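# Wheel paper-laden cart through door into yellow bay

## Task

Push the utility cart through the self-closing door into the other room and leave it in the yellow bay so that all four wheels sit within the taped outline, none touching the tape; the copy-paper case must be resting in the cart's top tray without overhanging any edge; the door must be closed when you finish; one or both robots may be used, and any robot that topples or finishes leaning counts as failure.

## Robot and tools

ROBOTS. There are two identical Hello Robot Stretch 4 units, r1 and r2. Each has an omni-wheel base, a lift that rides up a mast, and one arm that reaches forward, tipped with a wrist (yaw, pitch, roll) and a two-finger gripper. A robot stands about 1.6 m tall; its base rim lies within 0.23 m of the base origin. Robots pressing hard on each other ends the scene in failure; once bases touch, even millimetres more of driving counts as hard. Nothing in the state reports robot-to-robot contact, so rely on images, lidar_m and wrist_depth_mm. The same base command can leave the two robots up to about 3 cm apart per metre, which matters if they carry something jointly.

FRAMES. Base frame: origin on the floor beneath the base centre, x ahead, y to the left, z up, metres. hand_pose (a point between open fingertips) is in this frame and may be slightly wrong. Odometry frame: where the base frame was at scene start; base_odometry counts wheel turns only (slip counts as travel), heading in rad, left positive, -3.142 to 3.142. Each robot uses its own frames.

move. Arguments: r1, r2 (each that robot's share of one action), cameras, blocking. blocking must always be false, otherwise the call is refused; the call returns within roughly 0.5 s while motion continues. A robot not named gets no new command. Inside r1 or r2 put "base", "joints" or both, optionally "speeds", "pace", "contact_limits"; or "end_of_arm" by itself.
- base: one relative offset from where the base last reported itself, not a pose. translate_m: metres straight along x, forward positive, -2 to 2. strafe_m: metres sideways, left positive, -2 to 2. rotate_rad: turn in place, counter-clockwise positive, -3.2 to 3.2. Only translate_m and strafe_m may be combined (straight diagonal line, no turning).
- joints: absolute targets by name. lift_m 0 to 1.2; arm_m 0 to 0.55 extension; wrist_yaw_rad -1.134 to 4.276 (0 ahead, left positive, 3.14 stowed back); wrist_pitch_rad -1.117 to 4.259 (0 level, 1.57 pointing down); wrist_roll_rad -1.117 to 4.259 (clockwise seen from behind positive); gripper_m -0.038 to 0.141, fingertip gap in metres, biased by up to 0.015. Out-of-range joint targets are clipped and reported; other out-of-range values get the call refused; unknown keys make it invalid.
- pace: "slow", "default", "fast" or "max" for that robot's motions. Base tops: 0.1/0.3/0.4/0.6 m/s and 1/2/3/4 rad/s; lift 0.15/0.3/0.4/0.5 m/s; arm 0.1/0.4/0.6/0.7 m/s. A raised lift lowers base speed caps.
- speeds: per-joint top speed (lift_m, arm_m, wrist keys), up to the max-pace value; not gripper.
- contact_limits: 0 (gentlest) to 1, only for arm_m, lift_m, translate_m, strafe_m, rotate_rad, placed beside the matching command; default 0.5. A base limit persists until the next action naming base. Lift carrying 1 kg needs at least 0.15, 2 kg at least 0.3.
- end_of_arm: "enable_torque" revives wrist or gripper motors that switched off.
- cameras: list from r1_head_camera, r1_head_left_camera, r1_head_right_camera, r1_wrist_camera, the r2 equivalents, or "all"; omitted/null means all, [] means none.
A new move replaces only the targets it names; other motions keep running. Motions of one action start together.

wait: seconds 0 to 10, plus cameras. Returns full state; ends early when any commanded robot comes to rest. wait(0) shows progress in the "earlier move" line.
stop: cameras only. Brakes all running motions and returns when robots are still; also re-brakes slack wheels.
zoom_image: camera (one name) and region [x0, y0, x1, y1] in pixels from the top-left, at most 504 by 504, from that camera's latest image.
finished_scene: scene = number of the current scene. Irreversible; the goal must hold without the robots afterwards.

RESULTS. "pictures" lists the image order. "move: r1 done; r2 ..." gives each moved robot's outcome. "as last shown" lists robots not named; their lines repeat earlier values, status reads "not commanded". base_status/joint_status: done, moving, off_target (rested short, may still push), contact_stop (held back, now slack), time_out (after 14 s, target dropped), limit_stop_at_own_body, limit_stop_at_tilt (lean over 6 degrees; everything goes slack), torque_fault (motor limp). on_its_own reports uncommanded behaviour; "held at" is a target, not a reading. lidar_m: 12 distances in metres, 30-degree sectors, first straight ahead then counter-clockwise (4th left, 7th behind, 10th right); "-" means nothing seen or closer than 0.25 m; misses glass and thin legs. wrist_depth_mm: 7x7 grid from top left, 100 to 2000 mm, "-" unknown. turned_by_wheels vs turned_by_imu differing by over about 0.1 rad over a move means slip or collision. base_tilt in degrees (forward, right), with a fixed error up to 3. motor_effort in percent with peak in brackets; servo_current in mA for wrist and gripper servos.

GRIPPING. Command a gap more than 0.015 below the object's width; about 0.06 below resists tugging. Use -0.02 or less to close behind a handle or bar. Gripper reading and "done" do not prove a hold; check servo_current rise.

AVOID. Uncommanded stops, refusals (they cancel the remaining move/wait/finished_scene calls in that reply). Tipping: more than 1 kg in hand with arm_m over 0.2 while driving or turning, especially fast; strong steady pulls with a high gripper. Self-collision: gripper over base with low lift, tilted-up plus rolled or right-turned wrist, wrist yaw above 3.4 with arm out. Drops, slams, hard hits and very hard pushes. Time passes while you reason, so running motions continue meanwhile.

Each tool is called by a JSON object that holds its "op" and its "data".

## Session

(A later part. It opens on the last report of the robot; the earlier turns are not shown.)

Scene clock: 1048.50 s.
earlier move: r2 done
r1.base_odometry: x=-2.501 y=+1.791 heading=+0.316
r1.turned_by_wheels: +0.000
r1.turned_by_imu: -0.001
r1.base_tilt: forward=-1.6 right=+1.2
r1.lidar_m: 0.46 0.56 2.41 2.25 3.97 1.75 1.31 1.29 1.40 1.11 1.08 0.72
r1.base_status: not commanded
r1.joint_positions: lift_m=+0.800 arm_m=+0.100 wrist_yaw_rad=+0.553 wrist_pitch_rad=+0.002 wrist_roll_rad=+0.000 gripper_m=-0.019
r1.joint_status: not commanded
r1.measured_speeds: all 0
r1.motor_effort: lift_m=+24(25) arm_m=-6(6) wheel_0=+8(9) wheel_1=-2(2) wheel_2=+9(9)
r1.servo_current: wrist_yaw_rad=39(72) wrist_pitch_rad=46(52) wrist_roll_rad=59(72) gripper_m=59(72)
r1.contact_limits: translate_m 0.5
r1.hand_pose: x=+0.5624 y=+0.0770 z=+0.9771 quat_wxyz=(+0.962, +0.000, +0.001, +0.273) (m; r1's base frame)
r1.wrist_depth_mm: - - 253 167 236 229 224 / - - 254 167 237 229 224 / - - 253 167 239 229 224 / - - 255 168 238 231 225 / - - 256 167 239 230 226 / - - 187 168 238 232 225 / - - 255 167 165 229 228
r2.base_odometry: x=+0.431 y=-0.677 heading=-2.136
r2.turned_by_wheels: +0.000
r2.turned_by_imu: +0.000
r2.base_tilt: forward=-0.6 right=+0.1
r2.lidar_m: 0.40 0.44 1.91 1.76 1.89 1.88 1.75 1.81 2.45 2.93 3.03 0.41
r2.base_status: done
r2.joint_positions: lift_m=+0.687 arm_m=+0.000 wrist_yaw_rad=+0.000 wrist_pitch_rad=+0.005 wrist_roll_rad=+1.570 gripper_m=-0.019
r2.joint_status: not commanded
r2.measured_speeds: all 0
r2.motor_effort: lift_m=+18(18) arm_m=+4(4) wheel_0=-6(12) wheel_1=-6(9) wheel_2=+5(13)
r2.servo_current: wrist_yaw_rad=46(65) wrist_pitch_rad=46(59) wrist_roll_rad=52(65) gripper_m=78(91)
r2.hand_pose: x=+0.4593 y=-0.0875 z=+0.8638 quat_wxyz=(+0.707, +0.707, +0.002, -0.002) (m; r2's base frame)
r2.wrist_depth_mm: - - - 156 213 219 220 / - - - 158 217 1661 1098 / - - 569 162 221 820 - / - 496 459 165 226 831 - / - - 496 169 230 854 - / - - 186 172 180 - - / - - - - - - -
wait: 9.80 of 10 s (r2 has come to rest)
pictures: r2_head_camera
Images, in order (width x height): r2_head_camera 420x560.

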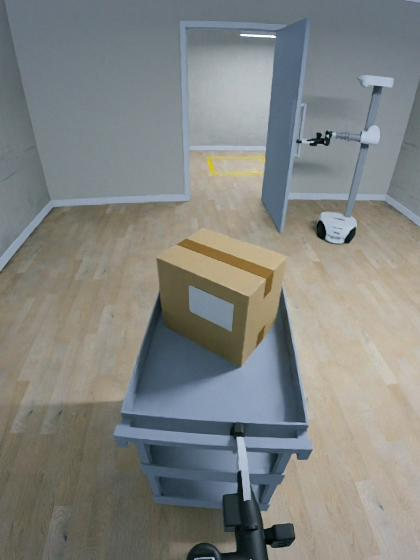

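{"op": "move", "data": {"blocking": false, "r2": {"joints":{"gripper_m":0.11}}, "cameras": []}}

{"op": "wait", "data": {"seconds": 4, "cameras": []}}

{"op": "move", "data": {"blocking": false, "r2": {"base":{"strafe_m":0.033},"pace":"slow"}, "cameras": []}}

{"op": "wait", "data": {"seconds": 4, "cameras": []}}

{"op": "move", "data": {"blocking": false, "r2": {"joints":{"gripper_m":-0.02},"base":{"translate_m":0.005},"pace":"slow"}, "cameras": []}}

{"op": "wait", "data": {"seconds": 5, "cameras": []}}

{"op": "move", "data": {"blocking": false, "r2": {"base":{"translate_m":0.4,"strafe_m":-0.04},"pace":"slow"}, "cameras": []}}

{"op": "wait", "data": {"seconds": 8, "cameras": ["r2_head_camera"]}}

Scene clock: 1061.23 s.
move: r2 moving
r1: as last shown
r1.turned_by_imu: +0.000
r1.base_tilt: forward=-1.6 right=+1.3
r1.lidar_m: 0.49 0.55 2.41 2.28 3.96 1.73 1.34 1.31 1.41 1.13 1.06 0.71
r1.servo_current: wrist_yaw_rad=46(78) wrist_pitch_rad=39(46) wrist_roll_rad=59(59) gripper_m=59(65)
r1.contact_limits: translate_m 0.5
r1.wrist_depth_mm: - - 254 167 237 230 224 / - - 254 167 237 230 224 / - - 255 167 238 230 225 / - - 255 167 238 230 226 / - - 256 168 239 230 226 / - - 187 168 238 232 226 / - - 254 166 165 229 228
r2.base_odometry: x=+0.431 y=-0.677 heading=-2.136
r2.turned_by_wheels: +0.000
r2.turned_by_imu: +0.000
r2.base_tilt: forward=-0.7 right=+0.1
r2.lidar_m: 0.39 0.44 1.90 1.77 1.87 1.87 1.77 1.82 2.45 2.93 3.03 0.42
r2.base_status: not commanded
r2.joint_positions: lift_m=+0.687 arm_m=+0.000 wrist_yaw_rad=-0.001 wrist_pitch_rad=+0.005 wrist_roll_rad=+1.570 gripper_m=+0.005
r2.joint_status: gripper_m moving
r2.measured_speeds: all 0
r2.motor_effort: lift_m=+18(18) arm_m=+4(4) wheel_0=-6(7) wheel_1=-6(6) wheel_2=+4(5)
r2.servo_current: wrist_yaw_rad=59(59) wrist_pitch_rad=46(52) wrist_roll_rad=39(52) gripper_m=78(85)
r2.hand_pose: x=+0.4592 y=-0.0876 z=+0.8638 quat_wxyz=(+0.707, +0.707, +0.002, -0.002) (m; r2's base frame)
r2.wrist_depth_mm: - - - 160 217 224 224 / - - - 162 221 1661 473 / - - 574 166 226 809 - / - - 466 227 229 831 - / - - 500 174 234 854 - / - - 190 176 183 - - / - - 647 - 244 1756 -
pictures: none
No camera images: "cameras" was empty.

Scene clock: 1062.77 s.
earlier move: r2 done
r1.base_odometry: x=-2.501 y=+1.791 heading=+0.316
r1.turned_by_wheels: +0.000
r1.turned_by_imu: +0.000
r1.base_tilt: forward=-1.5 right=+1.3
r1.lidar_m: 0.50 0.56 2.41 2.25 3.96 1.72 1.30 1.30 1.42 1.11 1.07 0.74
r1.base_status: not commanded
r1.joint_positions: lift_m=+0.800 arm_m=+0.100 wrist_yaw_rad=+0.553 wrist_pitch_rad=+0.002 wrist_roll_rad=+0.000 gripper_m=-0.019
r1.joint_status: not commanded
r1.measured_speeds: all 0
r1.motor_effort: lift_m=+24(25) arm_m=-6(6) wheel_0=+8(9) wheel_1=-2(2) wheel_2=+9(9)
r1.servo_current: wrist_yaw_rad=46(78) wrist_pitch_rad=39(52) wrist_roll_rad=52(78) gripper_m=65(72)
r1.contact_limits: translate_m 0.5
r1.hand_pose: x=+0.5624 y=+0.0770 z=+0.9771 quat_wxyz=(+0.962, +0.000, +0.001, +0.273) (m; r1's base frame)
r1.wrist_depth_mm: - - 254 167 236 229 224 / - - 255 167 238 230 224 / - - 255 167 238 230 225 / - - 256 167 239 231 224 / - - 256 167 238 231 225 / - - 188 169 237 233 226 / - - 254 166 166 229 228
r2.base_odometry: x=+0.432 y=-0.677 heading=-2.136
r2.turned_by_wheels: +0.000
r2.turned_by_imu: +0.000
r2.base_tilt: forward=-0.7 right=+0.1
r2.lidar_m: 0.40 0.44 1.87 1.77 1.85 1.88 1.78 1.84 2.48 2.94 3.03 0.42
r2.base_status: not commanded
r2.joint_positions: lift_m=+0.687 arm_m=+0.000 wrist_yaw_rad=-0.001 wrist_pitch_rad=+0.004 wrist_roll_rad=+1.570 gripper_m=+0.110
r2.joint_status: all done
r2.measured_speeds: all 0
r2.motor_effort: lift_m=+17(18) arm_m=+4(4) wheel_0=-4(7) wheel_1=-5(6) wheel_2=+4(5)
r2.servo_current: wrist_yaw_rad=59(59) wrist_pitch_rad=39(52) wrist_roll_rad=33(59) gripper_m=46(124)
r2.hand_pose: x=+0.4592 y=-0.0876 z=+0.8641 quat_wxyz=(+0.707, +0.707, +0.001, -0.002) (m; r2's base frame)
r2.wrist_depth_mm: - - - 169 225 232 232 / - - - 173 229 1661 480 / - - 580 177 235 - - / - - 477 180 240 842 - / - - 504 183 243 831 - / - - 198 186 191 - - / - - - - - 1756 -
wait: 1.53 of 4 s (r2 has come to rest)
pictures: none
No camera images: "cameras" was empty.

Scene clock: 1063.27 s.
move: r2 moving
r1: as last shown
r1.base_tilt: forward=-1.5 right=+1.2
r1.lidar_m: 0.49 0.56 2.40 2.25 3.92 1.73 1.33 1.29 1.42 1.10 1.09 0.72
r1.motor_effort: lift_m=+24(25) arm_m=-6(6) wheel_0=+8(9) wheel_1=-1(2) wheel_2=+9(9)
r1.servo_current: wrist_yaw_rad=52(59) wrist_pitch_rad=39(52) wrist_roll_rad=46(52) gripper_m=59(65)
r1.contact_limits: translate_m 0.5
r1.wrist_depth_mm: - - 254 167 236 229 224 / - - 253 167 236 229 224 / - - 255 167 238 230 225 / - - 256 167 238 231 225 / - - 256 168 240 231 226 / - - 187 168 237 232 225 / - - 254 167 165 229 227
r2.base_odometry: x=+0.444 y=-0.685 heading=-2.136
r2.turned_by_wheels: +0.000
r2.turned_by_imu: +0.000
r2.base_tilt: forward=-0.7 right=+0.1
r2.lidar_m: 0.42 0.46 1.88 1.76 1.85 1.87 1.76 1.82 2.45 2.96 3.05 0.42
r2.base_status: strafe_m moving
r2.joint_positions: lift_m=+0.687 arm_m=+0.000 wrist_yaw_rad=-0.001 wrist_pitch_rad=+0.004 wrist_roll_rad=+1.570 gripper_m=+0.110
r2.joint_status: not commanded
r2.measured_speeds: translate_m=+0.001 strafe_m=+0.056 rotate_rad=-0.003 lift_m=+0.000 arm_m=+0.000 wrist_yaw_rad=+0.000 wrist_pitch_rad=+0.000 wrist_roll_rad=+0.000
r2.motor_effort: lift_m=+17(17) arm_m=+4(4) wheel_0=-7(11) wheel_1=+8(9) wheel_2=-1(3)
r2.servo_current: wrist_yaw_rad=46(59) wrist_pitch_rad=46(46) wrist_roll_rad=52(52) gripper_m=52(59)
r2.hand_pose: x=+0.4592 y=-0.0876 z=+0.8641 quat_wxyz=(+0.707, +0.707, +0.001, -0.002) (m; r2's base frame)
r2.wrist_depth_mm: - - - 171 228 233 241 / - - - 175 230 1618 - / - - 564 178 235 - - / - - 473 181 241 831 - / - - 508 186 246 866 - / - - 198 188 190 - - / - - - - - 1756 -
pictures: none
No camera images: "cameras" was empty.

Scene clock: 1064.13 s.
earlier move: r2 done
r1.base_odometry: x=-2.501 y=+1.791 heading=+0.316
r1.turned_by_wheels: +0.000
r1.turned_by_imu: +0.000
r1.base_tilt: forward=-1.6 right=+1.3
r1.lidar_m: 0.49 0.56 2.38 2.22 3.94 1.74 1.31 1.30 1.40 1.11 1.09 0.70
r1.base_status: not commanded
r1.joint_positions: lift_m=+0.800 arm_m=+0.100 wrist_yaw_rad=+0.553 wrist_pitch_rad=+0.002 wrist_roll_rad=+0.000 gripper_m=-0.019
r1.joint_status: not commanded
r1.measured_speeds: all 0
r1.motor_effort: lift_m=+25(25) arm_m=-6(6) wheel_0=+9(9) wheel_1=-1(2) wheel_2=+9(9)
r1.servo_current: wrist_yaw_rad=46(65) wrist_pitch_rad=46(52) wrist_roll_rad=59(65) gripper_m=59(65)
r1.contact_limits: translate_m 0.5
r1.hand_pose: x=+0.5624 y=+0.0770 z=+0.9771 quat_wxyz=(+0.962, +0.000, +0.001, +0.273) (m; r1's base frame)
r1.wrist_depth_mm: - - 253 167 236 229 224 / - - 254 167 237 229 224 / - - 252 167 238 231 226 / - - 255 167 237 232 226 / - - 255 168 240 230 225 / - - 188 168 237 232 225 / - - 255 167 165 229 227
r2.base_odometry: x=+0.459 y=-0.695 heading=-2.136
r2.turned_by_wheels: +0.000
r2.turned_by_imu: +0.000
r2.base_tilt: forward=-0.7 right=+0.1
r2.lidar_m: 0.43 0.45 1.88 1.74 1.86 1.88 1.77 1.85 2.51 2.97 3.10 0.44
r2.base_status: done
r2.joint_positions: lift_m=+0.687 arm_m=+0.000 wrist_yaw_rad=-0.001 wrist_pitch_rad=+0.004 wrist_roll_rad=+1.570 gripper_m=+0.110
r2.joint_status: not commanded
r2.measured_speeds: all 0
r2.motor_effort: lift_m=+17(17) arm_m=+4(4) wheel_0=-4(11) wheel_1=+4(9) wheel_2=+0(3)
r2.servo_current: wrist_yaw_rad=33(59) wrist_pitch_rad=46(52) wrist_roll_rad=52(59) gripper_m=46(59)
r2.hand_pose: x=+0.4592 y=-0.0876 z=+0.8641 quat_wxyz=(+0.707, +0.707, +0.001, -0.002) (m; r2's base frame)
r2.wrist_depth_mm: - - - 173 229 1708 1160 / - - - 177 234 1464 - / - - 530 181 237 - - / - - 477 183 244 831 - / - - 530 187 246 842 - / - - 198 190 193 - - / - - - - 257 1756 -
wait: 0.87 of 4 s (r2 has come to rest)
pictures: none
No camera images: "cameras" was empty.

Scene clock: 1064.63 s.
move: r2 moving
r1: as last shown
r1.base_tilt: forward=-1.6 right=+1.2
r1.lidar_m: 0.47 0.56 2.37 2.25 3.97 1.75 1.33 1.29 1.40 1.11 1.09 0.74
r1.motor_effort: lift_m=+24(25) arm_m=-6(6) wheel_0=+9(9) wheel_1=-1(2) wheel_2=+9(9)
r1.servo_current: wrist_yaw_rad=52(65) wrist_pitch_rad=39(46) wrist_roll_rad=59(65) gripper_m=59(65)
r1.contact_limits: translate_m 0.5
r1.wrist_depth_mm: - - 254 167 237 229 224 / - - 253 167 236 230 225 / - - 254 167 238 229 225 / - - 255 167 238 230 225 / - - 255 168 239 231 226 / - - 187 168 237 233 225 / - - 254 167 165 230 227
r2.base_odometry: x=+0.457 y=-0.699 heading=-2.136
r2.turned_by_wheels: +0.000
r2.turned_by_imu: +0.000
r2.base_tilt: forward=-0.7 right=+0.1
r2.lidar_m: 0.41 0.46 1.88 1.73 1.84 1.88 1.77 1.85 2.43 2.96 3.11 0.43
r2.base_status: translate_m moving
r2.joint_positions: lift_m=+0.687 arm_m=+0.000 wrist_yaw_rad=-0.001 wrist_pitch_rad=+0.004 wrist_roll_rad=+1.570 gripper_m=+0.102
r2.joint_status: gripper_m moving
r2.measured_speeds: all 0
r2.motor_effort: lift_m=+17(17) arm_m=+4(4) wheel_0=+4(8) wheel_1=+6(6) wheel_2=-6(8)
r2.servo_current: wrist_yaw_rad=46(59) wrist_pitch_rad=46(46) wrist_roll_rad=46(52) gripper_m=72(72)
r2.hand_pose: x=+0.4592 y=-0.0876 z=+0.8641 quat_wxyz=(+0.707, +0.707, +0.001, -0.002) (m; r2's base frame)
r2.wrist_depth_mm: - - - 167 224 1708 1182 / - - - 172 229 788 - / - - 521 176 235 - - / - - 473 178 238 842 - / - - 525 183 242 - - / - - 196 185 196 - - / - - - - 254 1756 530
pictures: none
No camera images: "cameras" was empty.

Scene clock: 1068.80 s.
earlier move: r2 done
r1.base_odometry: x=-2.501 y=+1.791 heading=+0.316
r1.turned_by_wheels: +0.000
r1.turned_by_imu: +0.000
r1.base_tilt: forward=-1.6 right=+1.3
r1.lidar_m: 0.49 0.57 2.43 2.25 3.94 1.76 1.31 1.30 1.39 1.11 1.08 0.72
r1.base_status: not commanded
r1.joint_positions: lift_m=+0.800 arm_m=+0.100 wrist_yaw_rad=+0.553 wrist_pitch_rad=+0.002 wrist_roll_rad=+0.000 gripper_m=-0.019
r1.joint_status: not commanded
r1.measured_speeds: all 0
r1.motor_effort: lift_m=+24(25) arm_m=-6(6) wheel_0=+8(9) wheel_1=-2(2) wheel_2=+9(9)
r1.servo_current: wrist_yaw_rad=52(78) wrist_pitch_rad=46(52) wrist_roll_rad=46(72) gripper_m=59(72)
r1.contact_limits: translate_m 0.5
r1.hand_pose: x=+0.5624 y=+0.0770 z=+0.9771 quat_wxyz=(+0.962, +0.000, +0.001, +0.273) (m; r1's base frame)
r1.wrist_depth_mm: - - 253 167 236 229 224 / - - 255 167 237 229 224 / - - 255 167 238 231 225 / - - 255 167 238 230 226 / - - 255 167 238 231 227 / - - 187 168 237 232 226 / - - 255 167 166 229 227
r2.base_odometry: x=+0.457 y=-0.699 heading=-2.136
r2.turned_by_wheels: +0.000
r2.turned_by_imu: +0.001
r2.base_tilt: forward=-0.7 right=+0.1
r2.lidar_m: 0.41 0.44 1.88 1.72 1.84 1.88 1.76 1.85 2.47 2.98 3.07 0.42
r2.base_status: done
r2.joint_positions: lift_m=+0.687 arm_m=+0.000 wrist_yaw_rad=-0.001 wrist_pitch_rad=+0.004 wrist_roll_rad=+1.570 gripper_m=-0.019
r2.joint_status: all done
r2.measured_speeds: all 0
r2.motor_effort: lift_m=+17(17) arm_m=+4(4) wheel_0=+3(8) wheel_1=+5(6) wheel_2=-6(8)
r2.servo_current: wrist_yaw_rad=39(59) wrist_pitch_rad=39(52) wrist_roll_rad=46(65) gripper_m=98(169)
r2.hand_pose: x=+0.4592 y=-0.0876 z=+0.8641 quat_wxyz=(+0.707, +0.707, +0.001, -0.002) (m; r2's base frame)
r2.wrist_depth_mm: - - - 156 213 1537 1160 / - - - 159 217 759 - / - - 500 163 223 - - / - 488 466 167 226 820 - / - - 530 170 231 - - / - - 187 173 180 - - / - - - - 240 1618 -
wait: 4.17 of 5 s (r2 has come to rest)
pictures: none
No camera images: "cameras" was empty.

Scene clock: 1069.30 s.
move: r2 moving
r1: as last shown
r1.lidar_m: 0.50 0.54 2.39 2.27 3.93 1.73 1.34 1.30 1.41 1.13 1.09 0.73
r1.motor_effort: lift_m=+25(25) arm_m=-6(6) wheel_0=+8(9) wheel_1=-1(2) wheel_2=+9(9)
r1.servo_current: wrist_yaw_rad=33(59) wrist_pitch_rad=46(46) wrist_roll_rad=46(52) gripper_m=65(65)
r1.contact_limits: translate_m 0.5
r1.wrist_depth_mm: - - 252 167 236 229 224 / - - 254 167 237 229 224 / - - 255 167 238 230 225 / - - 255 168 238 230 225 / - - 256 168 239 231 227 / - - 187 168 236 233 226 / - - 255 167 165 229 227
r2.base_odometry: x=+0.449 y=-0.709 heading=-2.135
r2.turned_by_wheels: +0.000
r2.turned_by_imu: +0.000
r2.base_tilt: forward=-0.7 right=+0.1
r2.lidar_m: 0.40 0.42 1.87 1.73 1.83 1.90 1.78 1.85 2.47 2.98 3.08 0.43
r2.base_status: translate_m moving; strafe_m moving
r2.joint_positions: lift_m=+0.687 arm_m=+0.000 wrist_yaw_rad=-0.001 wrist_pitch_rad=+0.004 wrist_roll_rad=+1.570 gripper_m=-0.019
r2.joint_status: not commanded
r2.measured_speeds: translate_m=+0.049 strafe_m=-0.005 rotate_rad=-0.001 lift_m=+0.000 arm_m=+0.000 wrist_yaw_rad=+0.000 wrist_pitch_rad=+0.000 wrist_roll_rad=+0.000
r2.motor_effort: lift_m=+18(18) arm_m=+4(4) wheel_0=+10(12) wheel_1=+7(7) wheel_2=-11(13)
r2.servo_current: wrist_yaw_rad=52(59) wrist_pitch_rad=46(46) wrist_roll_rad=39(46) gripper_m=78(98)
r2.hand_pose: x=+0.4592 y=-0.0876 z=+0.8640 quat_wxyz=(+0.707, +0.707, +0.001, -0.002) (m; r2's base frame)
r2.wrist_depth_mm: - - - 154 211 1576 1138 / - - - 157 216 778 - / - - 496 160 220 809 - / - 480 455 164 224 820 - / - - 525 168 229 - - / - - 189 170 180 - - / - - - - - 1576 -
pictures: none
No camera images: "cameras" was empty.

Scene clock: 1074.10 s.
earlier move: r2 done
r1.base_odometry: x=-2.501 y=+1.791 heading=+0.316
r1.turned_by_wheels: +0.000
r1.turned_by_imu: +0.000
r1.base_tilt: forward=-1.6 right=+1.2
r1.lidar_m: 0.50 0.56 1.92 1.98 3.95 1.73 1.33 1.29 1.41 1.10 1.09 0.74
r1.base_status: not commanded
r1.joint_positions: lift_m=+0.800 arm_m=+0.100 wrist_yaw_rad=+0.553 wrist_pitch_rad=+0.002 wrist_roll_rad=+0.000 gripper_m=-0.019
r1.joint_status: not commanded
r1.measured_speeds: all 0
r1.motor_effort: lift_m=+24(25) arm_m=-6(6) wheel_0=+8(9) wheel_1=-1(2) wheel_2=+9(9)
r1.servo_current: wrist_yaw_rad=52(72) wrist_pitch_rad=39(52) wrist_roll_rad=39(72) gripper_m=59(65)
r1.contact_limits: translate_m 0.5
r1.hand_pose: x=+0.5624 y=+0.0770 z=+0.9771 quat_wxyz=(+0.962, +0.000, +0.001, +0.273) (m; r1's base frame)
r1.wrist_depth_mm: - - 253 167 237 230 224 / - - 255 167 237 230 224 / - - 254 167 237 231 224 / - - 257 167 238 231 226 / - - 255 167 239 231 225 / - - 187 169 238 232 226 / - - 255 166 166 229 228
r2.base_odometry: x=+0.209 y=-1.015 heading=-2.136
r2.turned_by_wheels: -0.001
r2.turned_by_imu: +0.000
r2.base_tilt: forward=-0.7 right=+0.0
r2.lidar_m: 0.36 0.41 1.90 1.79 1.87 2.28 2.17 2.24 3.03 2.91 3.02 0.42
r2.base_status: done
r2.joint_positions: lift_m=+0.687 arm_m=+0.000 wrist_yaw_rad=-0.002 wrist_pitch_rad=+0.004 wrist_roll_rad=+1.570 gripper_m=-0.019
r2.joint_status: not commanded
r2.measured_speeds: all 0
r2.motor_effort: lift_m=+18(18) arm_m=+4(4) wheel_0=+3(12) wheel_1=+3(8) wheel_2=-8(13)
r2.servo_current: wrist_yaw_rad=46(65) wrist_pitch_rad=39(52) wrist_roll_rad=33(59) gripper_m=85(98)
r2.hand_pose: x=+0.4591 y=-0.0881 z=+0.8639 quat_wxyz=(+0.707, +0.707, +0.001, -0.002) (m; r2's base frame)
r2.wrist_depth_mm: - - - 173 235 1537 1098 / - - - 173 234 1661 535 / - - 621 173 233 809 - / - - 466 232 234 831 - / - - 492 172 233 831 - / - - 187 171 180 - - / - - 591 - 232 - -
wait: 4.80 of 8 s (r2 has come to rest)
pictures: r2_head_camera
Images, in order (width x height): r2_head_camera 420x560.

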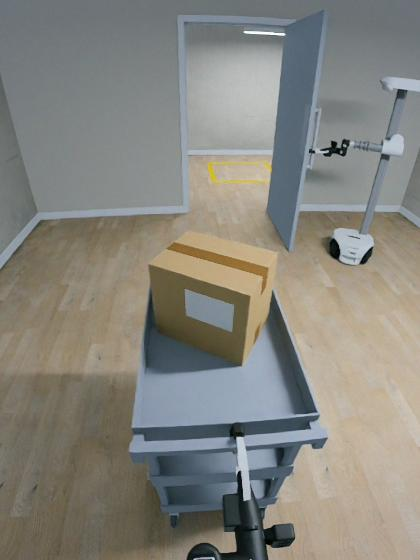

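{"op": "move", "data": {"blocking": false, "r2": {"base":{"strafe_m":0.18},"pace":"slow"}, "cameras": []}}

{"op": "wait", "data": {"seconds": 6, "cameras": []}}

{"op": "move", "data": {"blocking": false, "r2": {"base":{"translate_m":0.4,"strafe_m":-0.08},"pace":"slow"}, "cameras": []}}

{"op": "wait", "data": {"seconds": 8, "cameras": ["r2_head_camera"]}}

Scene clock: 1082.83 s.
move: r2 moving
r1: as last shown
r1.base_tilt: forward=-1.5 right=+1.3
r1.lidar_m: 0.49 0.52 1.94 1.99 3.93 1.75 1.34 1.29 1.40 1.11 1.07 0.71
r1.motor_effort: lift_m=+24(25) arm_m=-5(6) wheel_0=+8(9) wheel_1=-1(2) wheel_2=+9(9)
r1.servo_current: wrist_yaw_rad=52(59) wrist_pitch_rad=39(52) wrist_roll_rad=52(59) gripper_m=59(65)
r1.contact_limits: translate_m 0.5
r1.wrist_depth_mm: - - 253 167 236 230 224 / - - 254 166 236 230 224 / - - 255 167 238 231 225 / - - 255 167 238 230 225 / - - 256 167 239 230 226 / - - 188 169 238 231 226 / - - 255 167 166 229 227
r2.base_odometry: x=+0.221 y=-1.023 heading=-2.136
r2.turned_by_wheels: +0.000
r2.turned_by_imu: +0.000
r2.base_tilt: forward=-0.7 right=+0.1
r2.lidar_m: 0.36 0.38 1.92 1.79 1.85 2.30 2.17 2.26 3.00 2.94 3.03 0.42
r2.base_status: strafe_m moving
r2.joint_positions: lift_m=+0.687 arm_m=+0.000 wrist_yaw_rad=-0.002 wrist_pitch_rad=+0.004 wrist_roll_rad=+1.570 gripper_m=-0.019
r2.joint_status: not commanded
r2.measured_speeds: translate_m=+0.000 strafe_m=+0.056 rotate_rad=-0.002 lift_m=+0.000 arm_m=+0.000 wrist_yaw_rad=+0.000 wrist_pitch_rad=+0.000 wrist_roll_rad=+0.000
r2.motor_effort: lift_m=+18(18) arm_m=+4(4) wheel_0=-12(13) wheel_1=+7(8) wheel_2=+0(7)
r2.servo_current: wrist_yaw_rad=46(52) wrist_pitch_rad=39(46) wrist_roll_rad=39(52) gripper_m=85(91)
r2.hand_pose: x=+0.4591 y=-0.0881 z=+0.8639 quat_wxyz=(+0.707, +0.707, +0.001, -0.002) (m; r2's base frame)
r2.wrist_depth_mm: - - - 172 233 1537 1160 / - - - 172 232 1661 - / - - 609 172 233 809 - / - - 462 232 232 842 - / - - 496 172 233 831 - / - - 187 172 180 - - / - - 603 - 231 - -
pictures: none
No camera images: "cameras" was empty.

Scene clock: 1085.27 s.
earlier move: r2 done
r1.base_odometry: x=-2.501 y=+1.791 heading=+0.316
r1.turned_by_wheels: +0.000
r1.turned_by_imu: +0.000
r1.base_tilt: forward=-1.6 right=+1.3
r1.lidar_m: 0.47 0.56 2.00 2.05 3.95 1.72 1.31 1.30 1.42 1.11 1.08 0.72
r1.base_status: not commanded
r1.joint_positions: lift_m=+0.800 arm_m=+0.100 wrist_yaw_rad=+0.553 wrist_pitch_rad=+0.002 wrist_roll_rad=+0.000 gripper_m=-0.019
r1.joint_status: not commanded
r1.measured_speeds: all 0
r1.motor_effort: lift_m=+24(25) arm_m=-5(6) wheel_0=+8(9) wheel_1=-2(2) wheel_2=+9(9)
r1.servo_current: wrist_yaw_rad=39(78) wrist_pitch_rad=39(52) wrist_roll_rad=65(65) gripper_m=65(65)
r1.contact_limits: translate_m 0.5
r1.hand_pose: x=+0.5624 y=+0.0770 z=+0.9771 quat_wxyz=(+0.962, +0.000, +0.001, +0.273) (m; r1's base frame)
r1.wrist_depth_mm: - - 254 167 236 230 224 / - - 255 167 238 229 224 / - - 254 168 239 229 225 / - - 256 168 238 230 226 / - - 255 168 238 231 227 / - - 188 169 237 231 226 / - - 254 166 165 229 226
r2.base_odometry: x=+0.361 y=-1.111 heading=-2.136
r2.turned_by_wheels: +0.000
r2.turned_by_imu: +0.000
r2.base_tilt: forward=-0.7 right=+0.1
r2.lidar_m: 0.43 0.48 1.73 1.61 1.66 2.27 2.18 2.24 3.02 3.09 3.19 0.40
r2.base_status: done
r2.joint_positions: lift_m=+0.687 arm_m=+0.000 wrist_yaw_rad=-0.002 wrist_pitch_rad=+0.005 wrist_roll_rad=+1.570 gripper_m=-0.019
r2.joint_status: not commanded
r2.measured_speeds: all 0
r2.motor_effort: lift_m=+18(18) arm_m=+4(4) wheel_0=-6(13) wheel_1=+3(8) wheel_2=+0(7)
r2.servo_current: wrist_yaw_rad=46(59) wrist_pitch_rad=39(52) wrist_roll_rad=59(59) gripper_m=85(91)
r2.hand_pose: x=+0.4591 y=-0.0881 z=+0.8639 quat_wxyz=(+0.707, +0.707, +0.001, -0.003) (m; r2's base frame)
r2.wrist_depth_mm: - - - 139 194 1336 - / - - 517 145 202 - - / - 445 445 149 211 - - / - - 484 157 219 820 - / - - 580 165 229 - - / - - 186 171 181 - - / - - - - - 1708 492
wait: 2.43 of 6 s (r2 has come to rest)
pictures: none
No camera images: "cameras" was empty.

Scene clock: 1085.77 s.
move: r2 moving
r1: as last shown
r1.lidar_m: 0.47 0.56 2.00 2.00 3.93 1.74 1.33 1.28 1.39 1.13 1.08 0.70
r1.motor_effort: lift_m=+24(25) arm_m=-6(6) wheel_0=+8(9) wheel_1=-1(2) wheel_2=+9(9)
r1.servo_current: wrist_yaw_rad=46(65) wrist_pitch_rad=46(46) wrist_roll_rad=59(65) gripper_m=59(65)
r1.contact_limits: translate_m 0.5
r1.wrist_depth_mm: - - 253 167 236 229 224 / - - 255 167 237 230 224 / - - 254 167 238 231 225 / - - 255 167 238 230 226 / - - 255 167 237 230 227 / - - 187 168 237 231 226 / - - 255 167 165 230 227
r2.base_odometry: x=+0.352 y=-1.120 heading=-2.136
r2.turned_by_wheels: +0.000
r2.turned_by_imu: +0.000
r2.base_tilt: forward=-0.7 right=+0.1
r2.lidar_m: 0.41 0.46 1.75 1.61 1.68 2.28 2.19 2.24 3.03 3.09 3.20 0.40
r2.base_status: translate_m moving; strafe_m moving
r2.joint_positions: lift_m=+0.687 arm_m=+0.000 wrist_yaw_rad=-0.002 wrist_pitch_rad=+0.005 wrist_roll_rad=+1.570 gripper_m=-0.019
r2.joint_status: not commanded
r2.measured_speeds: translate_m=+0.049 strafe_m=-0.010 rotate_rad=-0.001 lift_m=+0.000 arm_m=+0.000 wrist_yaw_rad=+0.000 wrist_pitch_rad=+0.000 wrist_roll_rad=+0.000
r2.motor_effort: lift_m=+18(18) arm_m=+4(4) wheel_0=+11(12) wheel_1=+6(6) wheel_2=-13(13)
r2.servo_current: wrist_yaw_rad=39(59) wrist_pitch_rad=46(46) wrist_roll_rad=52(59) gripper_m=85(91)
r2.hand_pose: x=+0.4591 y=-0.0881 z=+0.8639 quat_wxyz=(+0.707, +0.707, +0.001, -0.003) (m; r2's base frame)
r2.wrist_depth_mm: - - - 138 193 1366 - / - - 512 143 200 759 - / - 459 442 149 208 - - / - - 484 156 217 831 - / - - 580 164 227 - - / - - 186 170 179 - - / - - - - 247 1708 496
pictures: none
No camera images: "cameras" was empty.

Scene clock: 1090.60 s.
earlier move: r2 done
r1.base_odometry: x=-2.501 y=+1.791 heading=+0.316
r1.turned_by_wheels: +0.000
r1.turned_by_imu: +0.000
r1.base_tilt: forward=-1.5 right=+1.3
r1.lidar_m: 0.50 0.56 1.71 2.10 3.94 1.72 1.34 1.30 1.38 1.11 1.08 0.73
r1.base_status: not commanded
r1.joint_positions: lift_m=+0.800 arm_m=+0.100 wrist_yaw_rad=+0.553 wrist_pitch_rad=+0.002 wrist_roll_rad=+0.000 gripper_m=-0.019
r1.joint_status: not commanded
r1.measured_speeds: all 0
r1.motor_effort: lift_m=+24(25) arm_m=-5(6) wheel_0=+9(9) wheel_1=-2(2) wheel_2=+9(9)
r1.servo_current: wrist_yaw_rad=46(72) wrist_pitch_rad=39(52) wrist_roll_rad=39(72) gripper_m=59(72)
r1.contact_limits: translate_m 0.5
r1.hand_pose: x=+0.5624 y=+0.0770 z=+0.9771 quat_wxyz=(+0.962, +0.000, +0.001, +0.273) (m; r1's base frame)
r1.wrist_depth_mm: - - 253 167 236 229 224 / - - 253 166 238 231 224 / - - 255 167 237 231 226 / - - 255 167 239 232 225 / - - 255 168 239 230 226 / - - 189 169 237 232 226 / - - 254 167 165 229 228
r2.base_odometry: x=+0.079 y=-1.406 heading=-2.135
r2.turned_by_wheels: +0.000
r2.turned_by_imu: +0.003
r2.base_tilt: forward=-0.7 right=+0.1
r2.lidar_m: 0.39 0.41 1.81 1.74 1.77 2.44 2.57 2.68 3.17 2.99 3.13 0.40
r2.base_status: done
r2.joint_positions: lift_m=+0.687 arm_m=+0.000 wrist_yaw_rad=+0.001 wrist_pitch_rad=+0.005 wrist_roll_rad=+1.570 gripper_m=-0.019
r2.joint_status: not commanded
r2.measured_speeds: all 0
r2.motor_effort: lift_m=+18(18) arm_m=+3(5) wheel_0=+8(13) wheel_1=+4(8) wheel_2=-5(13)
r2.servo_current: wrist_yaw_rad=46(65) wrist_pitch_rad=52(59) wrist_roll_rad=46(65) gripper_m=91(91)
r2.hand_pose: x=+0.4593 y=-0.0872 z=+0.8639 quat_wxyz=(+0.707, +0.707, +0.002, -0.001) (m; r2's base frame)
r2.wrist_depth_mm: - - - 164 224 1661 1229 / - - - 165 224 1499 - / - - 554 167 228 809 - / - 473 462 228 229 820 - / - - 500 170 231 842 - / - - 187 171 180 - - / - - - - 236 - -
wait: 4.83 of 8 s (r2 has come to rest)
pictures: r2_head_camera
Images, in order (width x height): r2_head_camera 420x560.

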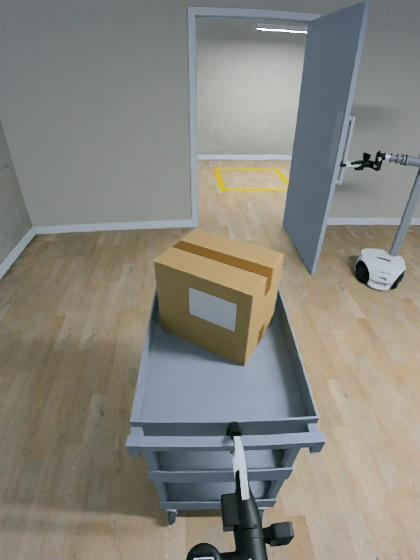

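{"op": "move", "data": {"blocking": false, "r2": {"joints":{"gripper_m":0.11}}, "cameras": []}}

{"op": "wait", "data": {"seconds": 4, "cameras": []}}

{"op": "move", "data": {"blocking": false, "r2": {"base":{"strafe_m":-0.07},"pace":"slow"}, "cameras": []}}

{"op": "wait", "data": {"seconds": 4, "cameras": []}}

{"op": "move", "data": {"blocking": false, "r2": {"joints":{"gripper_m":-0.02},"base":{"translate_m":0.005},"pace":"slow"}, "cameras": []}}

{"op": "wait", "data": {"seconds": 5, "cameras": []}}

{"op": "move", "data": {"blocking": false, "r2": {"base":{"translate_m":-0.7},"pace":"slow"}, "cameras": []}}

{"op": "wait", "data": {"seconds": 10, "cameras": ["r2_head_camera"]}}

Scene clock: 1106.13 s.
move: r2 moving
r1: as last shown
r1.base_tilt: forward=-1.6 right=+1.3
r1.lidar_m: 0.49 0.57 1.73 2.14 3.95 1.71 1.31 1.29 1.41 1.12 1.06 0.72
r1.motor_effort: lift_m=+24(25) arm_m=-6(6) wheel_0=+8(9) wheel_1=-2(2) wheel_2=+9(9)
r1.servo_current: wrist_yaw_rad=33(59) wrist_pitch_rad=39(52) wrist_roll_rad=59(65) gripper_m=59(65)
r1.contact_limits: translate_m 0.5
r1.wrist_depth_mm: - - 252 167 236 229 224 / - - 254 167 237 230 224 / - - 254 167 238 230 224 / - - 256 167 238 232 226 / - - 256 168 239 230 227 / - - 187 168 237 233 225 / - - 254 167 165 230 227
r2.base_odometry: x=+0.079 y=-1.406 heading=-2.135
r2.turned_by_wheels: +0.000
r2.turned_by_imu: +0.000
r2.base_tilt: forward=-0.7 right=+0.1
r2.lidar_m: 0.42 0.42 1.82 1.72 1.77 2.42 2.58 2.65 3.16 3.03 3.10 0.44
r2.base_status: not commanded
r2.joint_positions: lift_m=+0.687 arm_m=+0.000 wrist_yaw_rad=+0.001 wrist_pitch_rad=+0.005 wrist_roll_rad=+1.570 gripper_m=+0.005
r2.joint_status: gripper_m moving
r2.measured_speeds: all 0
r2.motor_effort: lift_m=+18(18) arm_m=+4(4) wheel_0=+7(8) wheel_1=+5(5) wheel_2=-5(6)
r2.servo_current: wrist_yaw_rad=39(59) wrist_pitch_rad=52(52) wrist_roll_rad=46(59) gripper_m=78(85)
r2.hand_pose: x=+0.4593 y=-0.0872 z=+0.8639 quat_wxyz=(+0.707, +0.707, +0.002, -0.001) (m; r2's base frame)
r2.wrist_depth_mm: - - - 167 227 1537 1138 / - - - 170 229 1537 - / - - 559 171 231 831 - / - 480 462 231 233 842 - / - - 508 174 235 842 - / - - 189 175 183 - - / - - 621 - - - -
pictures: none
No camera images: "cameras" was empty.

Scene clock: 1107.67 s.
earlier move: r2 done
r1.base_odometry: x=-2.501 y=+1.791 heading=+0.316
r1.turned_by_wheels: +0.000
r1.turned_by_imu: +0.000
r1.base_tilt: forward=-1.6 right=+1.3
r1.lidar_m: 0.48 0.55 1.68 2.12 3.95 1.74 1.33 1.29 1.39 1.13 1.08 0.74
r1.base_status: not commanded
r1.joint_positions: lift_m=+0.800 arm_m=+0.100 wrist_yaw_rad=+0.553 wrist_pitch_rad=+0.002 wrist_roll_rad=+0.000 gripper_m=-0.019
r1.joint_status: not commanded
r1.measured_speeds: all 0
r1.motor_effort: lift_m=+24(25) arm_m=-5(6) wheel_0=+8(9) wheel_1=-1(2) wheel_2=+9(9)
r1.servo_current: wrist_yaw_rad=59(65) wrist_pitch_rad=46(52) wrist_roll_rad=59(65) gripper_m=59(65)
r1.contact_limits: translate_m 0.5
r1.hand_pose: x=+0.5624 y=+0.0770 z=+0.9771 quat_wxyz=(+0.962, +0.000, +0.001, +0.273) (m; r1's base frame)
r1.wrist_depth_mm: - - 253 166 237 229 224 / - - 254 167 236 229 224 / - - 255 167 237 232 225 / - - 256 168 238 231 225 / - - 256 168 239 230 225 / - - 187 168 236 233 226 / - - 255 167 166 229 227
r2.base_odometry: x=+0.079 y=-1.406 heading=-2.136
r2.turned_by_wheels: +0.000
r2.turned_by_imu: +0.000
r2.base_tilt: forward=-0.7 right=+0.1
r2.lidar_m: 0.41 0.42 1.83 1.72 1.76 2.41 2.58 2.67 3.16 3.01 3.12 0.43
r2.base_status: not commanded
r2.joint_positions: lift_m=+0.687 arm_m=+0.000 wrist_yaw_rad=+0.001 wrist_pitch_rad=+0.004 wrist_roll_rad=+1.570 gripper_m=+0.110
r2.joint_status: all done
r2.measured_speeds: all 0
r2.motor_effort: lift_m=+17(18) arm_m=+4(4) wheel_0=+4(8) wheel_1=+4(5) wheel_2=-5(6)
r2.servo_current: wrist_yaw_rad=46(59) wrist_pitch_rad=33(52) wrist_roll_rad=52(78) gripper_m=52(111)
r2.hand_pose: x=+0.4593 y=-0.0872 z=+0.8641 quat_wxyz=(+0.707, +0.707, +0.002, -0.001) (m; r2's base frame)
r2.wrist_depth_mm: - - - 181 240 267 1138 / - - - 182 242 1708 - / - - 597 183 242 831 - / - - 480 185 244 842 - / - - 504 186 246 842 - / - - 198 187 191 - - / - - - - - 1756 -
wait: 1.53 of 4 s (r2 has come to rest)
pictures: none
No camera images: "cameras" was empty.

Scene clock: 1108.17 s.
move: r2 moving
r1: as last shown
r1.base_tilt: forward=-1.5 right=+1.2
r1.lidar_m: 0.49 0.58 1.70 2.11 3.93 1.72 1.32 1.28 1.41 1.10 1.07 0.72
r1.motor_effort: lift_m=+24(25) arm_m=-6(6) wheel_0=+9(9) wheel_1=-1(2) wheel_2=+9(9)
r1.servo_current: wrist_yaw_rad=39(52) wrist_pitch_rad=46(46) wrist_roll_rad=52(65) gripper_m=65(65)
r1.contact_limits: translate_m 0.5
r1.wrist_depth_mm: - - 253 167 236 230 224 / - - 254 167 238 229 224 / - - 255 167 237 231 225 / - - 256 167 238 231 226 / - - 256 168 238 231 225 / - - 188 169 237 231 226 / - - 255 167 165 229 228
r2.base_odometry: x=+0.067 y=-1.398 heading=-2.136
r2.turned_by_wheels: +0.000
r2.turned_by_imu: +0.000
r2.base_tilt: forward=-0.6 right=+0.1
r2.lidar_m: 0.41 0.42 1.83 1.74 1.78 2.41 2.58 2.70 3.12 2.98 3.11 0.43
r2.base_status: strafe_m moving
r2.joint_positions: lift_m=+0.687 arm_m=+0.000 wrist_yaw_rad=+0.001 wrist_pitch_rad=+0.004 wrist_roll_rad=+1.570 gripper_m=+0.110
r2.joint_status: not commanded
r2.measured_speeds: translate_m=+0.000 strafe_m=-0.055 rotate_rad=+0.000 lift_m=+0.000 arm_m=+0.000 wrist_yaw_rad=+0.000 wrist_pitch_rad=+0.000 wrist_roll_rad=+0.000
r2.motor_effort: lift_m=+17(17) arm_m=+4(4) wheel_0=+3(11) wheel_1=-8(8) wheel_2=+1(4)
r2.servo_current: wrist_yaw_rad=39(59) wrist_pitch_rad=39(52) wrist_roll_rad=39(52) gripper_m=46(59)
r2.hand_pose: x=+0.4593 y=-0.0872 z=+0.8641 quat_wxyz=(+0.707, +0.707, +0.002, -0.001) (m; r2's base frame)
r2.wrist_depth_mm: - - - 180 238 257 257 / - - - 182 240 1708 1118 / - - 621 183 241 842 - / - - 477 185 244 854 - / - - 496 185 245 854 - / - - 198 187 190 - - / - - - - - 1756 -
pictures: none
No camera images: "cameras" was empty.

Scene clock: 1109.50 s.
earlier move: r2 done
r1.base_odometry: x=-2.501 y=+1.791 heading=+0.316
r1.turned_by_wheels: +0.000
r1.turned_by_imu: +0.000
r1.base_tilt: forward=-1.6 right=+1.3
r1.lidar_m: 0.49 0.57 1.69 2.14 3.95 1.73 1.31 1.28 1.39 1.09 1.07 0.72
r1.base_status: not commanded
r1.joint_positions: lift_m=+0.800 arm_m=+0.100 wrist_yaw_rad=+0.553 wrist_pitch_rad=+0.002 wrist_roll_rad=+0.000 gripper_m=-0.019
r1.joint_status: not commanded
r1.measured_speeds: all 0
r1.motor_effort: lift_m=+24(25) arm_m=-6(6) wheel_0=+9(9) wheel_1=-1(2) wheel_2=+9(9)
r1.servo_current: wrist_yaw_rad=39(59) wrist_pitch_rad=39(52) wrist_roll_rad=39(65) gripper_m=59(65)
r1.contact_limits: translate_m 0.5
r1.hand_pose: x=+0.5624 y=+0.0770 z=+0.9771 quat_wxyz=(+0.962, +0.000, +0.001, +0.273) (m; r1's base frame)
r1.wrist_depth_mm: - - 252 167 238 229 224 / - - 254 167 237 229 224 / - - 254 167 238 230 225 / - - 256 167 239 231 225 / - - 256 168 239 230 227 / - - 188 168 237 233 225 / - - 255 167 165 230 228
r2.base_odometry: x=+0.020 y=-1.369 heading=-2.136
r2.turned_by_wheels: +0.000
r2.turned_by_imu: +0.000
r2.base_tilt: forward=-0.7 right=+0.1
r2.lidar_m: 0.40 0.42 1.89 1.81 1.83 2.52 2.59 2.65 3.08 2.94 3.03 0.42
r2.base_status: done
r2.joint_positions: lift_m=+0.687 arm_m=+0.000 wrist_yaw_rad=+0.001 wrist_pitch_rad=+0.004 wrist_roll_rad=+1.570 gripper_m=+0.110
r2.joint_status: not commanded
r2.measured_speeds: all 0
r2.motor_effort: lift_m=+17(17) arm_m=+4(4) wheel_0=+4(11) wheel_1=-4(10) wheel_2=+0(4)
r2.servo_current: wrist_yaw_rad=46(59) wrist_pitch_rad=46(52) wrist_roll_rad=46(59) gripper_m=52(59)
r2.hand_pose: x=+0.4593 y=-0.0872 z=+0.8641 quat_wxyz=(+0.707, +0.707, +0.002, -0.001) (m; r2's base frame)
r2.wrist_depth_mm: - - - - - 1661 1160 / - - - 180 211 246 246 / - - - 182 241 683 - / - - 559 183 243 842 - / - - 477 184 244 842 - / - - 198 185 193 - - / - - 585 - 247 - -
wait: 1.33 of 4 s (r2 has come to rest)
pictures: none
No camera images: "cameras" was empty.

Scene clock: 1110.00 s.
move: r2 moving
r1: as last shown
r1.base_tilt: forward=-1.6 right=+1.2
r1.lidar_m: 0.49 0.56 1.70 2.10 3.95 1.72 1.33 1.29 1.40 1.09 1.08 0.73
r1.motor_effort: lift_m=+25(25) arm_m=-6(6) wheel_0=+9(9) wheel_1=-2(2) wheel_2=+9(9)
r1.servo_current: wrist_yaw_rad=46(59) wrist_pitch_rad=46(52) wrist_roll_rad=59(59) gripper_m=52(65)
r1.contact_limits: translate_m 0.5
r1.wrist_depth_mm: - - 254 167 238 229 224 / - - 253 167 236 230 224 / - - 254 167 237 231 224 / - - 255 167 238 231 225 / - - 255 168 239 231 226 / - - 188 168 236 231 226 / - - 255 167 165 229 229
r2.base_odometry: x=+0.018 y=-1.373 heading=-2.136
r2.turned_by_wheels: +0.000
r2.turned_by_imu: +0.000
r2.base_tilt: forward=-0.6 right=+0.0
r2.lidar_m: 0.41 0.42 1.89 1.79 1.85 2.54 2.58 2.66 3.09 2.93 3.04 0.44
r2.base_status: translate_m moving
r2.joint_positions: lift_m=+0.687 arm_m=+0.000 wrist_yaw_rad=+0.001 wrist_pitch_rad=+0.004 wrist_roll_rad=+1.570 gripper_m=+0.102
r2.joint_status: gripper_m moving
r2.measured_speeds: all 0
r2.motor_effort: lift_m=+17(17) arm_m=+4(4) wheel_0=+2(10) wheel_1=+5(6) wheel_2=-7(10)
r2.servo_current: wrist_yaw_rad=46(59) wrist_pitch_rad=39(46) wrist_roll_rad=39(65) gripper_m=65(85)
r2.hand_pose: x=+0.4593 y=-0.0872 z=+0.8641 quat_wxyz=(+0.707, +0.707, +0.002, -0.001) (m; r2's base frame)
r2.wrist_depth_mm: - - - - - 1661 1160 / - - - 181 213 246 247 / - - - 182 241 676 - / - - 564 183 243 842 - / - - 477 185 245 842 - / - - 198 185 196 - - / - - 585 - - - -
pictures: none
No camera images: "cameras" was empty.

Scene clock: 1114.17 s.
earlier move: r2 done
r1.base_odometry: x=-2.501 y=+1.791 heading=+0.316
r1.turned_by_wheels: +0.000
r1.turned_by_imu: +0.000
r1.base_tilt: forward=-1.6 right=+1.2
r1.lidar_m: 0.50 0.56 1.71 2.16 3.96 1.74 1.33 1.28 1.43 1.12 1.08 0.70
r1.base_status: not commanded
r1.joint_positions: lift_m=+0.800 arm_m=+0.100 wrist_yaw_rad=+0.553 wrist_pitch_rad=+0.002 wrist_roll_rad=+0.000 gripper_m=-0.019
r1.joint_status: not commanded
r1.measured_speeds: all 0
r1.motor_effort: lift_m=+24(25) arm_m=-6(6) wheel_0=+9(9) wheel_1=-1(2) wheel_2=+9(9)
r1.servo_current: wrist_yaw_rad=46(78) wrist_pitch_rad=39(52) wrist_roll_rad=33(72) gripper_m=59(65)
r1.contact_limits: translate_m 0.5
r1.hand_pose: x=+0.5624 y=+0.0770 z=+0.9771 quat_wxyz=(+0.962, +0.000, +0.001, +0.273) (m; r1's base frame)
r1.wrist_depth_mm: - - 253 167 236 229 224 / - - 254 167 237 229 224 / - - 255 167 240 231 224 / - - 256 167 238 231 225 / - - 255 168 238 231 226 / - - 187 168 236 232 225 / - - 256 167 165 229 227
r2.base_odometry: x=+0.018 y=-1.373 heading=-2.136
r2.turned_by_wheels: +0.000
r2.turned_by_imu: +0.001
r2.base_tilt: forward=-0.7 right=+0.1
r2.lidar_m: 0.38 0.42 1.90 1.79 1.83 2.54 2.59 2.65 3.09 2.93 3.02 0.42
r2.base_status: done
r2.joint_positions: lift_m=+0.687 arm_m=+0.000 wrist_yaw_rad=+0.001 wrist_pitch_rad=+0.004 wrist_roll_rad=+1.570 gripper_m=-0.019
r2.joint_status: all done
r2.measured_speeds: all 0
r2.motor_effort: lift_m=+17(17) arm_m=+4(4) wheel_0=+5(10) wheel_1=+5(6) wheel_2=-7(10)
r2.servo_current: wrist_yaw_rad=33(59) wrist_pitch_rad=46(52) wrist_roll_rad=46(72) gripper_m=98(176)
r2.hand_pose: x=+0.4593 y=-0.0872 z=+0.8641 quat_wxyz=(+0.707, +0.707, +0.002, -0.001) (m; r2's base frame)
r2.wrist_depth_mm: - - - 167 167 1708 1160 / - - - 168 226 234 234 / - - - 169 229 1499 - / - - 544 229 230 831 - / - - 466 172 233 842 - / - - 187 173 181 - - / - - 574 - 236 - -
wait: 4.17 of 5 s (r2 has come to rest)
pictures: none
No camera images: "cameras" was empty.

Scene clock: 1114.67 s.
move: r2 moving
r1: as last shown
r1.base_tilt: forward=-1.6 right=+1.3
r1.lidar_m: 0.49 0.53 1.72 2.10 3.93 1.74 1.32 1.29 1.43 1.13 1.09 0.75
r1.motor_effort: lift_m=+24(25) arm_m=-6(6) wheel_0=+9(9) wheel_1=-1(1) wheel_2=+9(9)
r1.servo_current: wrist_yaw_rad=46(65) wrist_pitch_rad=39(46) wrist_roll_rad=46(65) gripper_m=59(65)
r1.contact_limits: translate_m 0.5
r1.wrist_depth_mm: - - 254 167 236 230 224 / - - 254 166 236 229 224 / - - 254 167 238 230 225 / - - 255 167 238 231 224 / - - 255 168 240 230 226 / - - 187 169 237 232 226 / - - 255 166 166 230 228
r2.base_odometry: x=+0.024 y=-1.363 heading=-2.136
r2.turned_by_wheels: +0.000
r2.turned_by_imu: +0.000
r2.base_tilt: forward=-0.6 right=+0.0
r2.lidar_m: 0.40 0.39 1.91 1.81 1.84 2.51 2.57 2.64 3.07 2.95 3.06 0.43
r2.base_status: translate_m moving
r2.joint_positions: lift_m=+0.687 arm_m=+0.000 wrist_yaw_rad=+0.001 wrist_pitch_rad=+0.004 wrist_roll_rad=+1.570 gripper_m=-0.019
r2.joint_status: not commanded
r2.measured_speeds: translate_m=-0.049 strafe_m=+0.000 rotate_rad=-0.001 lift_m=+0.000 arm_m=+0.000 wrist_yaw_rad=+0.000 wrist_pitch_rad=+0.000 wrist_roll_rad=+0.000
r2.motor_effort: lift_m=+17(17) arm_m=+4(4) wheel_0=-5(7) wheel_1=-7(7) wheel_2=+12(12)
r2.servo_current: wrist_yaw_rad=46(52) wrist_pitch_rad=46(46) wrist_roll_rad=39(59) gripper_m=98(104)
r2.hand_pose: x=+0.4593 y=-0.0872 z=+0.8641 quat_wxyz=(+0.707, +0.707, +0.002, -0.001) (m; r2's base frame)
r2.wrist_depth_mm: - - - 165 166 1661 1160 / - - - 167 225 233 233 / - - - 168 229 1397 - / - - 535 229 230 831 - / - - 469 172 232 842 - / - - 188 173 180 - - / - - 580 - 236 - -
pictures: none
No camera images: "cameras" was empty.

Scene clock: 1122.47 s.
earlier move: r2 done
r1.base_odometry: x=-2.501 y=+1.791 heading=+0.316
r1.turned_by_wheels: +0.000
r1.turned_by_imu: +0.000
r1.base_tilt: forward=-1.6 right=+1.3
r1.lidar_m: 0.47 0.57 2.31 2.17 3.91 1.75 1.33 1.30 1.41 1.12 1.07 0.71
r1.base_status: not commanded
r1.joint_positions: lift_m=+0.800 arm_m=+0.100 wrist_yaw_rad=+0.553 wrist_pitch_rad=+0.002 wrist_roll_rad=+0.000 gripper_m=-0.019
r1.joint_status: not commanded
r1.measured_speeds: all 0
r1.motor_effort: lift_m=+24(25) arm_m=-6(6) wheel_0=+8(9) wheel_1=-1(2) wheel_2=+9(9)
r1.servo_current: wrist_yaw_rad=46(72) wrist_pitch_rad=39(52) wrist_roll_rad=39(85) gripper_m=65(72)
r1.contact_limits: translate_m 0.5
r1.hand_pose: x=+0.5624 y=+0.0770 z=+0.9771 quat_wxyz=(+0.962, +0.000, +0.001, +0.273) (m; r1's base frame)
r1.wrist_depth_mm: - - 253 167 236 229 224 / - - 255 167 237 229 225 / - - 256 167 238 231 225 / - - 254 168 238 230 226 / - - 255 168 239 230 226 / - - 188 168 236 232 226 / - - 255 167 166 229 228
r2.base_odometry: x=+0.392 y=-0.782 heading=-2.136
r2.turned_by_wheels: +0.000
r2.turned_by_imu: +0.000
r2.base_tilt: forward=-0.7 right=+0.1
r2.lidar_m: 0.40 0.45 1.87 1.72 1.85 1.96 1.86 1.95 2.58 2.97 3.02 0.41
r2.base_status: done
r2.joint_positions: lift_m=+0.687 arm_m=+0.000 wrist_yaw_rad=+0.000 wrist_pitch_rad=+0.005 wrist_roll_rad=+1.570 gripper_m=-0.019
r2.joint_status: not commanded
r2.measured_speeds: all 0
r2.motor_effort: lift_m=+18(18) arm_m=+4(4) wheel_0=-5(12) wheel_1=-5(9) wheel_2=+5(16)
r2.servo_current: wrist_yaw_rad=46(65) wrist_pitch_rad=39(52) wrist_roll_rad=39(65) gripper_m=91(111)
r2.hand_pose: x=+0.4593 y=-0.0874 z=+0.8639 quat_wxyz=(+0.707, +0.707, +0.002, -0.002) (m; r2's base frame)
r2.wrist_depth_mm: - - - 149 150 1537 1160 / - - - 153 212 217 217 / - - 569 157 217 809 - / - - 477 163 223 831 - / - - 488 168 229 - - / - - 187 172 180 - - / - - - - 242 - -
wait: 7.80 of 10 s (r2 has come to rest)
pictures: r2_head_camera
Images, in order (width x height): r2_head_camera 420x560.

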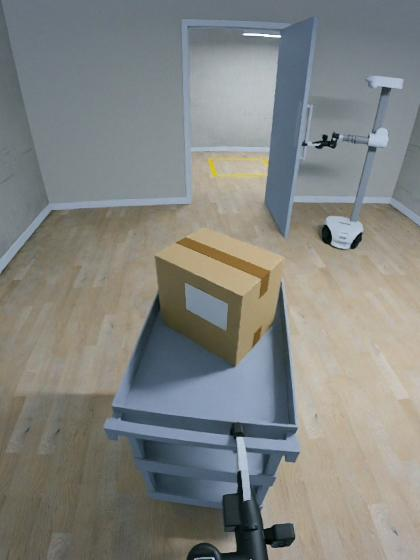

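{"op": "move", "data": {"blocking": false, "r2": {"base":{"translate_m":-0.7},"pace":"slow"}, "cameras": []}}

{"op": "wait", "data": {"seconds": 10, "cameras": ["r2_head_camera"]}}

Scene clock: 1127.57 s.
move: r2 moving
r1: as last shown
r1.base_tilt: forward=-1.5 right=+1.3
r1.lidar_m: 0.50 0.57 2.31 2.21 3.95 1.74 1.29 1.29 1.40 1.12 1.08 0.72
r1.servo_current: wrist_yaw_rad=52(72) wrist_pitch_rad=39(52) wrist_roll_rad=59(59) gripper_m=59(65)
r1.contact_limits: translate_m 0.5
r1.wrist_depth_mm: - - 253 167 236 230 224 / - - 254 167 237 229 224 / - - 255 167 238 231 225 / - - 256 167 239 231 225 / - - 256 168 239 230 226 / - - 187 168 237 232 226 / - - 254 166 166 229 228
r2.base_odometry: x=+0.399 y=-0.771 heading=-2.136
r2.turned_by_wheels: +0.000
r2.turned_by_imu: +0.000
r2.base_tilt: forward=-0.7 right=+0.0
r2.lidar_m: 0.38 0.45 1.85 1.75 1.82 1.95 1.86 1.94 2.60 2.96 3.06 0.42
r2.base_status: translate_m moving
r2.joint_positions: lift_m=+0.687 arm_m=+0.000 wrist_yaw_rad=+0.000 wrist_pitch_rad=+0.005 wrist_roll_rad=+1.570 gripper_m=-0.019
r2.joint_status: not commanded
r2.measured_speeds: translate_m=-0.049 strafe_m=+0.000 rotate_rad=+0.000 lift_m=+0.000 arm_m=+0.000 wrist_yaw_rad=+0.000 wrist_pitch_rad=+0.000 wrist_roll_rad=+0.000
r2.motor_effort: lift_m=+18(18) arm_m=+4(4) wheel_0=-7(11) wheel_1=-8(8) wheel_2=+9(11)
r2.servo_current: wrist_yaw_rad=46(52) wrist_pitch_rad=46(46) wrist_roll_rad=52(59) gripper_m=85(98)
r2.hand_pose: x=+0.4593 y=-0.0874 z=+0.8639 quat_wxyz=(+0.707, +0.707, +0.002, -0.002) (m; r2's base frame)
r2.wrist_depth_mm: - - - 149 149 1464 1160 / - - - 153 212 218 217 / - - 569 157 216 798 - / - - 477 163 224 831 - / - - 488 167 229 - - / - - 186 172 181 - - / - - - - 242 - -
pictures: none
No camera images: "cameras" was empty.

Scene clock: 1135.33 s.
earlier move: r2 done
r1.base_odometry: x=-2.501 y=+1.791 heading=+0.316
r1.turned_by_wheels: +0.000
r1.turned_by_imu: +0.000
r1.base_tilt: forward=-1.6 right=+1.3
r1.lidar_m: 0.49 0.56 3.62 2.78 3.95 1.74 1.33 1.29 1.42 1.09 1.08 0.72
r1.base_status: not commanded
r1.joint_positions: lift_m=+0.800 arm_m=+0.100 wrist_yaw_rad=+0.553 wrist_pitch_rad=+0.002 wrist_roll_rad=+0.000 gripper_m=-0.019
r1.joint_status: not commanded
r1.measured_speeds: all 0
r1.motor_effort: lift_m=+24(25) arm_m=-6(6) wheel_0=+8(9) wheel_1=-1(2) wheel_2=+9(9)
r1.servo_current: wrist_yaw_rad=39(72) wrist_pitch_rad=39(52) wrist_roll_rad=59(72) gripper_m=59(65)
r1.contact_limits: translate_m 0.5
r1.hand_pose: x=+0.5624 y=+0.0770 z=+0.9771 quat_wxyz=(+0.962, +0.000, +0.001, +0.273) (m; r1's base frame)
r1.wrist_depth_mm: - - 254 167 237 229 224 / - - 253 167 237 229 224 / - - 256 167 237 231 225 / - - 256 167 238 231 225 / - - 255 168 239 231 226 / - - 187 168 236 232 227 / - - 255 167 166 230 228
r2.base_odometry: x=+0.767 y=-0.191 heading=-2.137
r2.turned_by_wheels: +0.000
r2.turned_by_imu: +0.000
r2.base_tilt: forward=-0.7 right=+0.1
r2.lidar_m: 0.39 0.47 1.83 1.74 1.75 1.27 1.16 1.20 1.63 2.97 3.06 0.42
r2.base_status: done
r2.joint_positions: lift_m=+0.687 arm_m=+0.000 wrist_yaw_rad=+0.000 wrist_pitch_rad=+0.005 wrist_roll_rad=+1.570 gripper_m=-0.019
r2.joint_status: not commanded
r2.measured_speeds: all 0
r2.motor_effort: lift_m=+18(18) arm_m=+4(4) wheel_0=-6(12) wheel_1=-6(9) wheel_2=+4(12)
r2.servo_current: wrist_yaw_rad=39(59) wrist_pitch_rad=39(52) wrist_roll_rad=46(65) gripper_m=85(98)
r2.hand_pose: x=+0.4593 y=-0.0874 z=+0.8639 quat_wxyz=(+0.707, +0.707, +0.002, -0.002) (m; r2's base frame)
r2.wrist_depth_mm: - - - 134 135 200 1025 / - - - 140 198 203 - / - - 512 146 207 - - / - 473 459 155 217 - - / - - 530 164 228 - - / - - 187 171 181 - - / - - - - - 1661 -
wait: 7.77 of 10 s (r2 has come to rest)
pictures: r2_head_camera
Images, in order (width x height): r2_head_camera 420x560.

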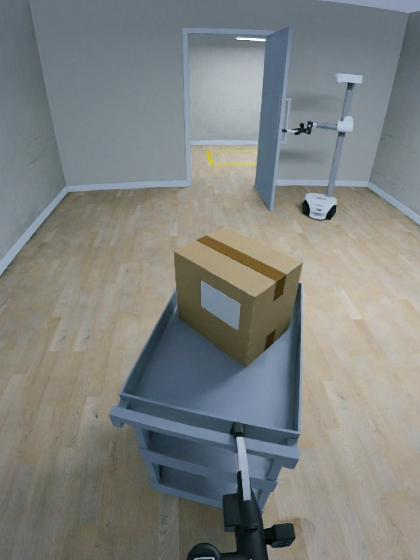

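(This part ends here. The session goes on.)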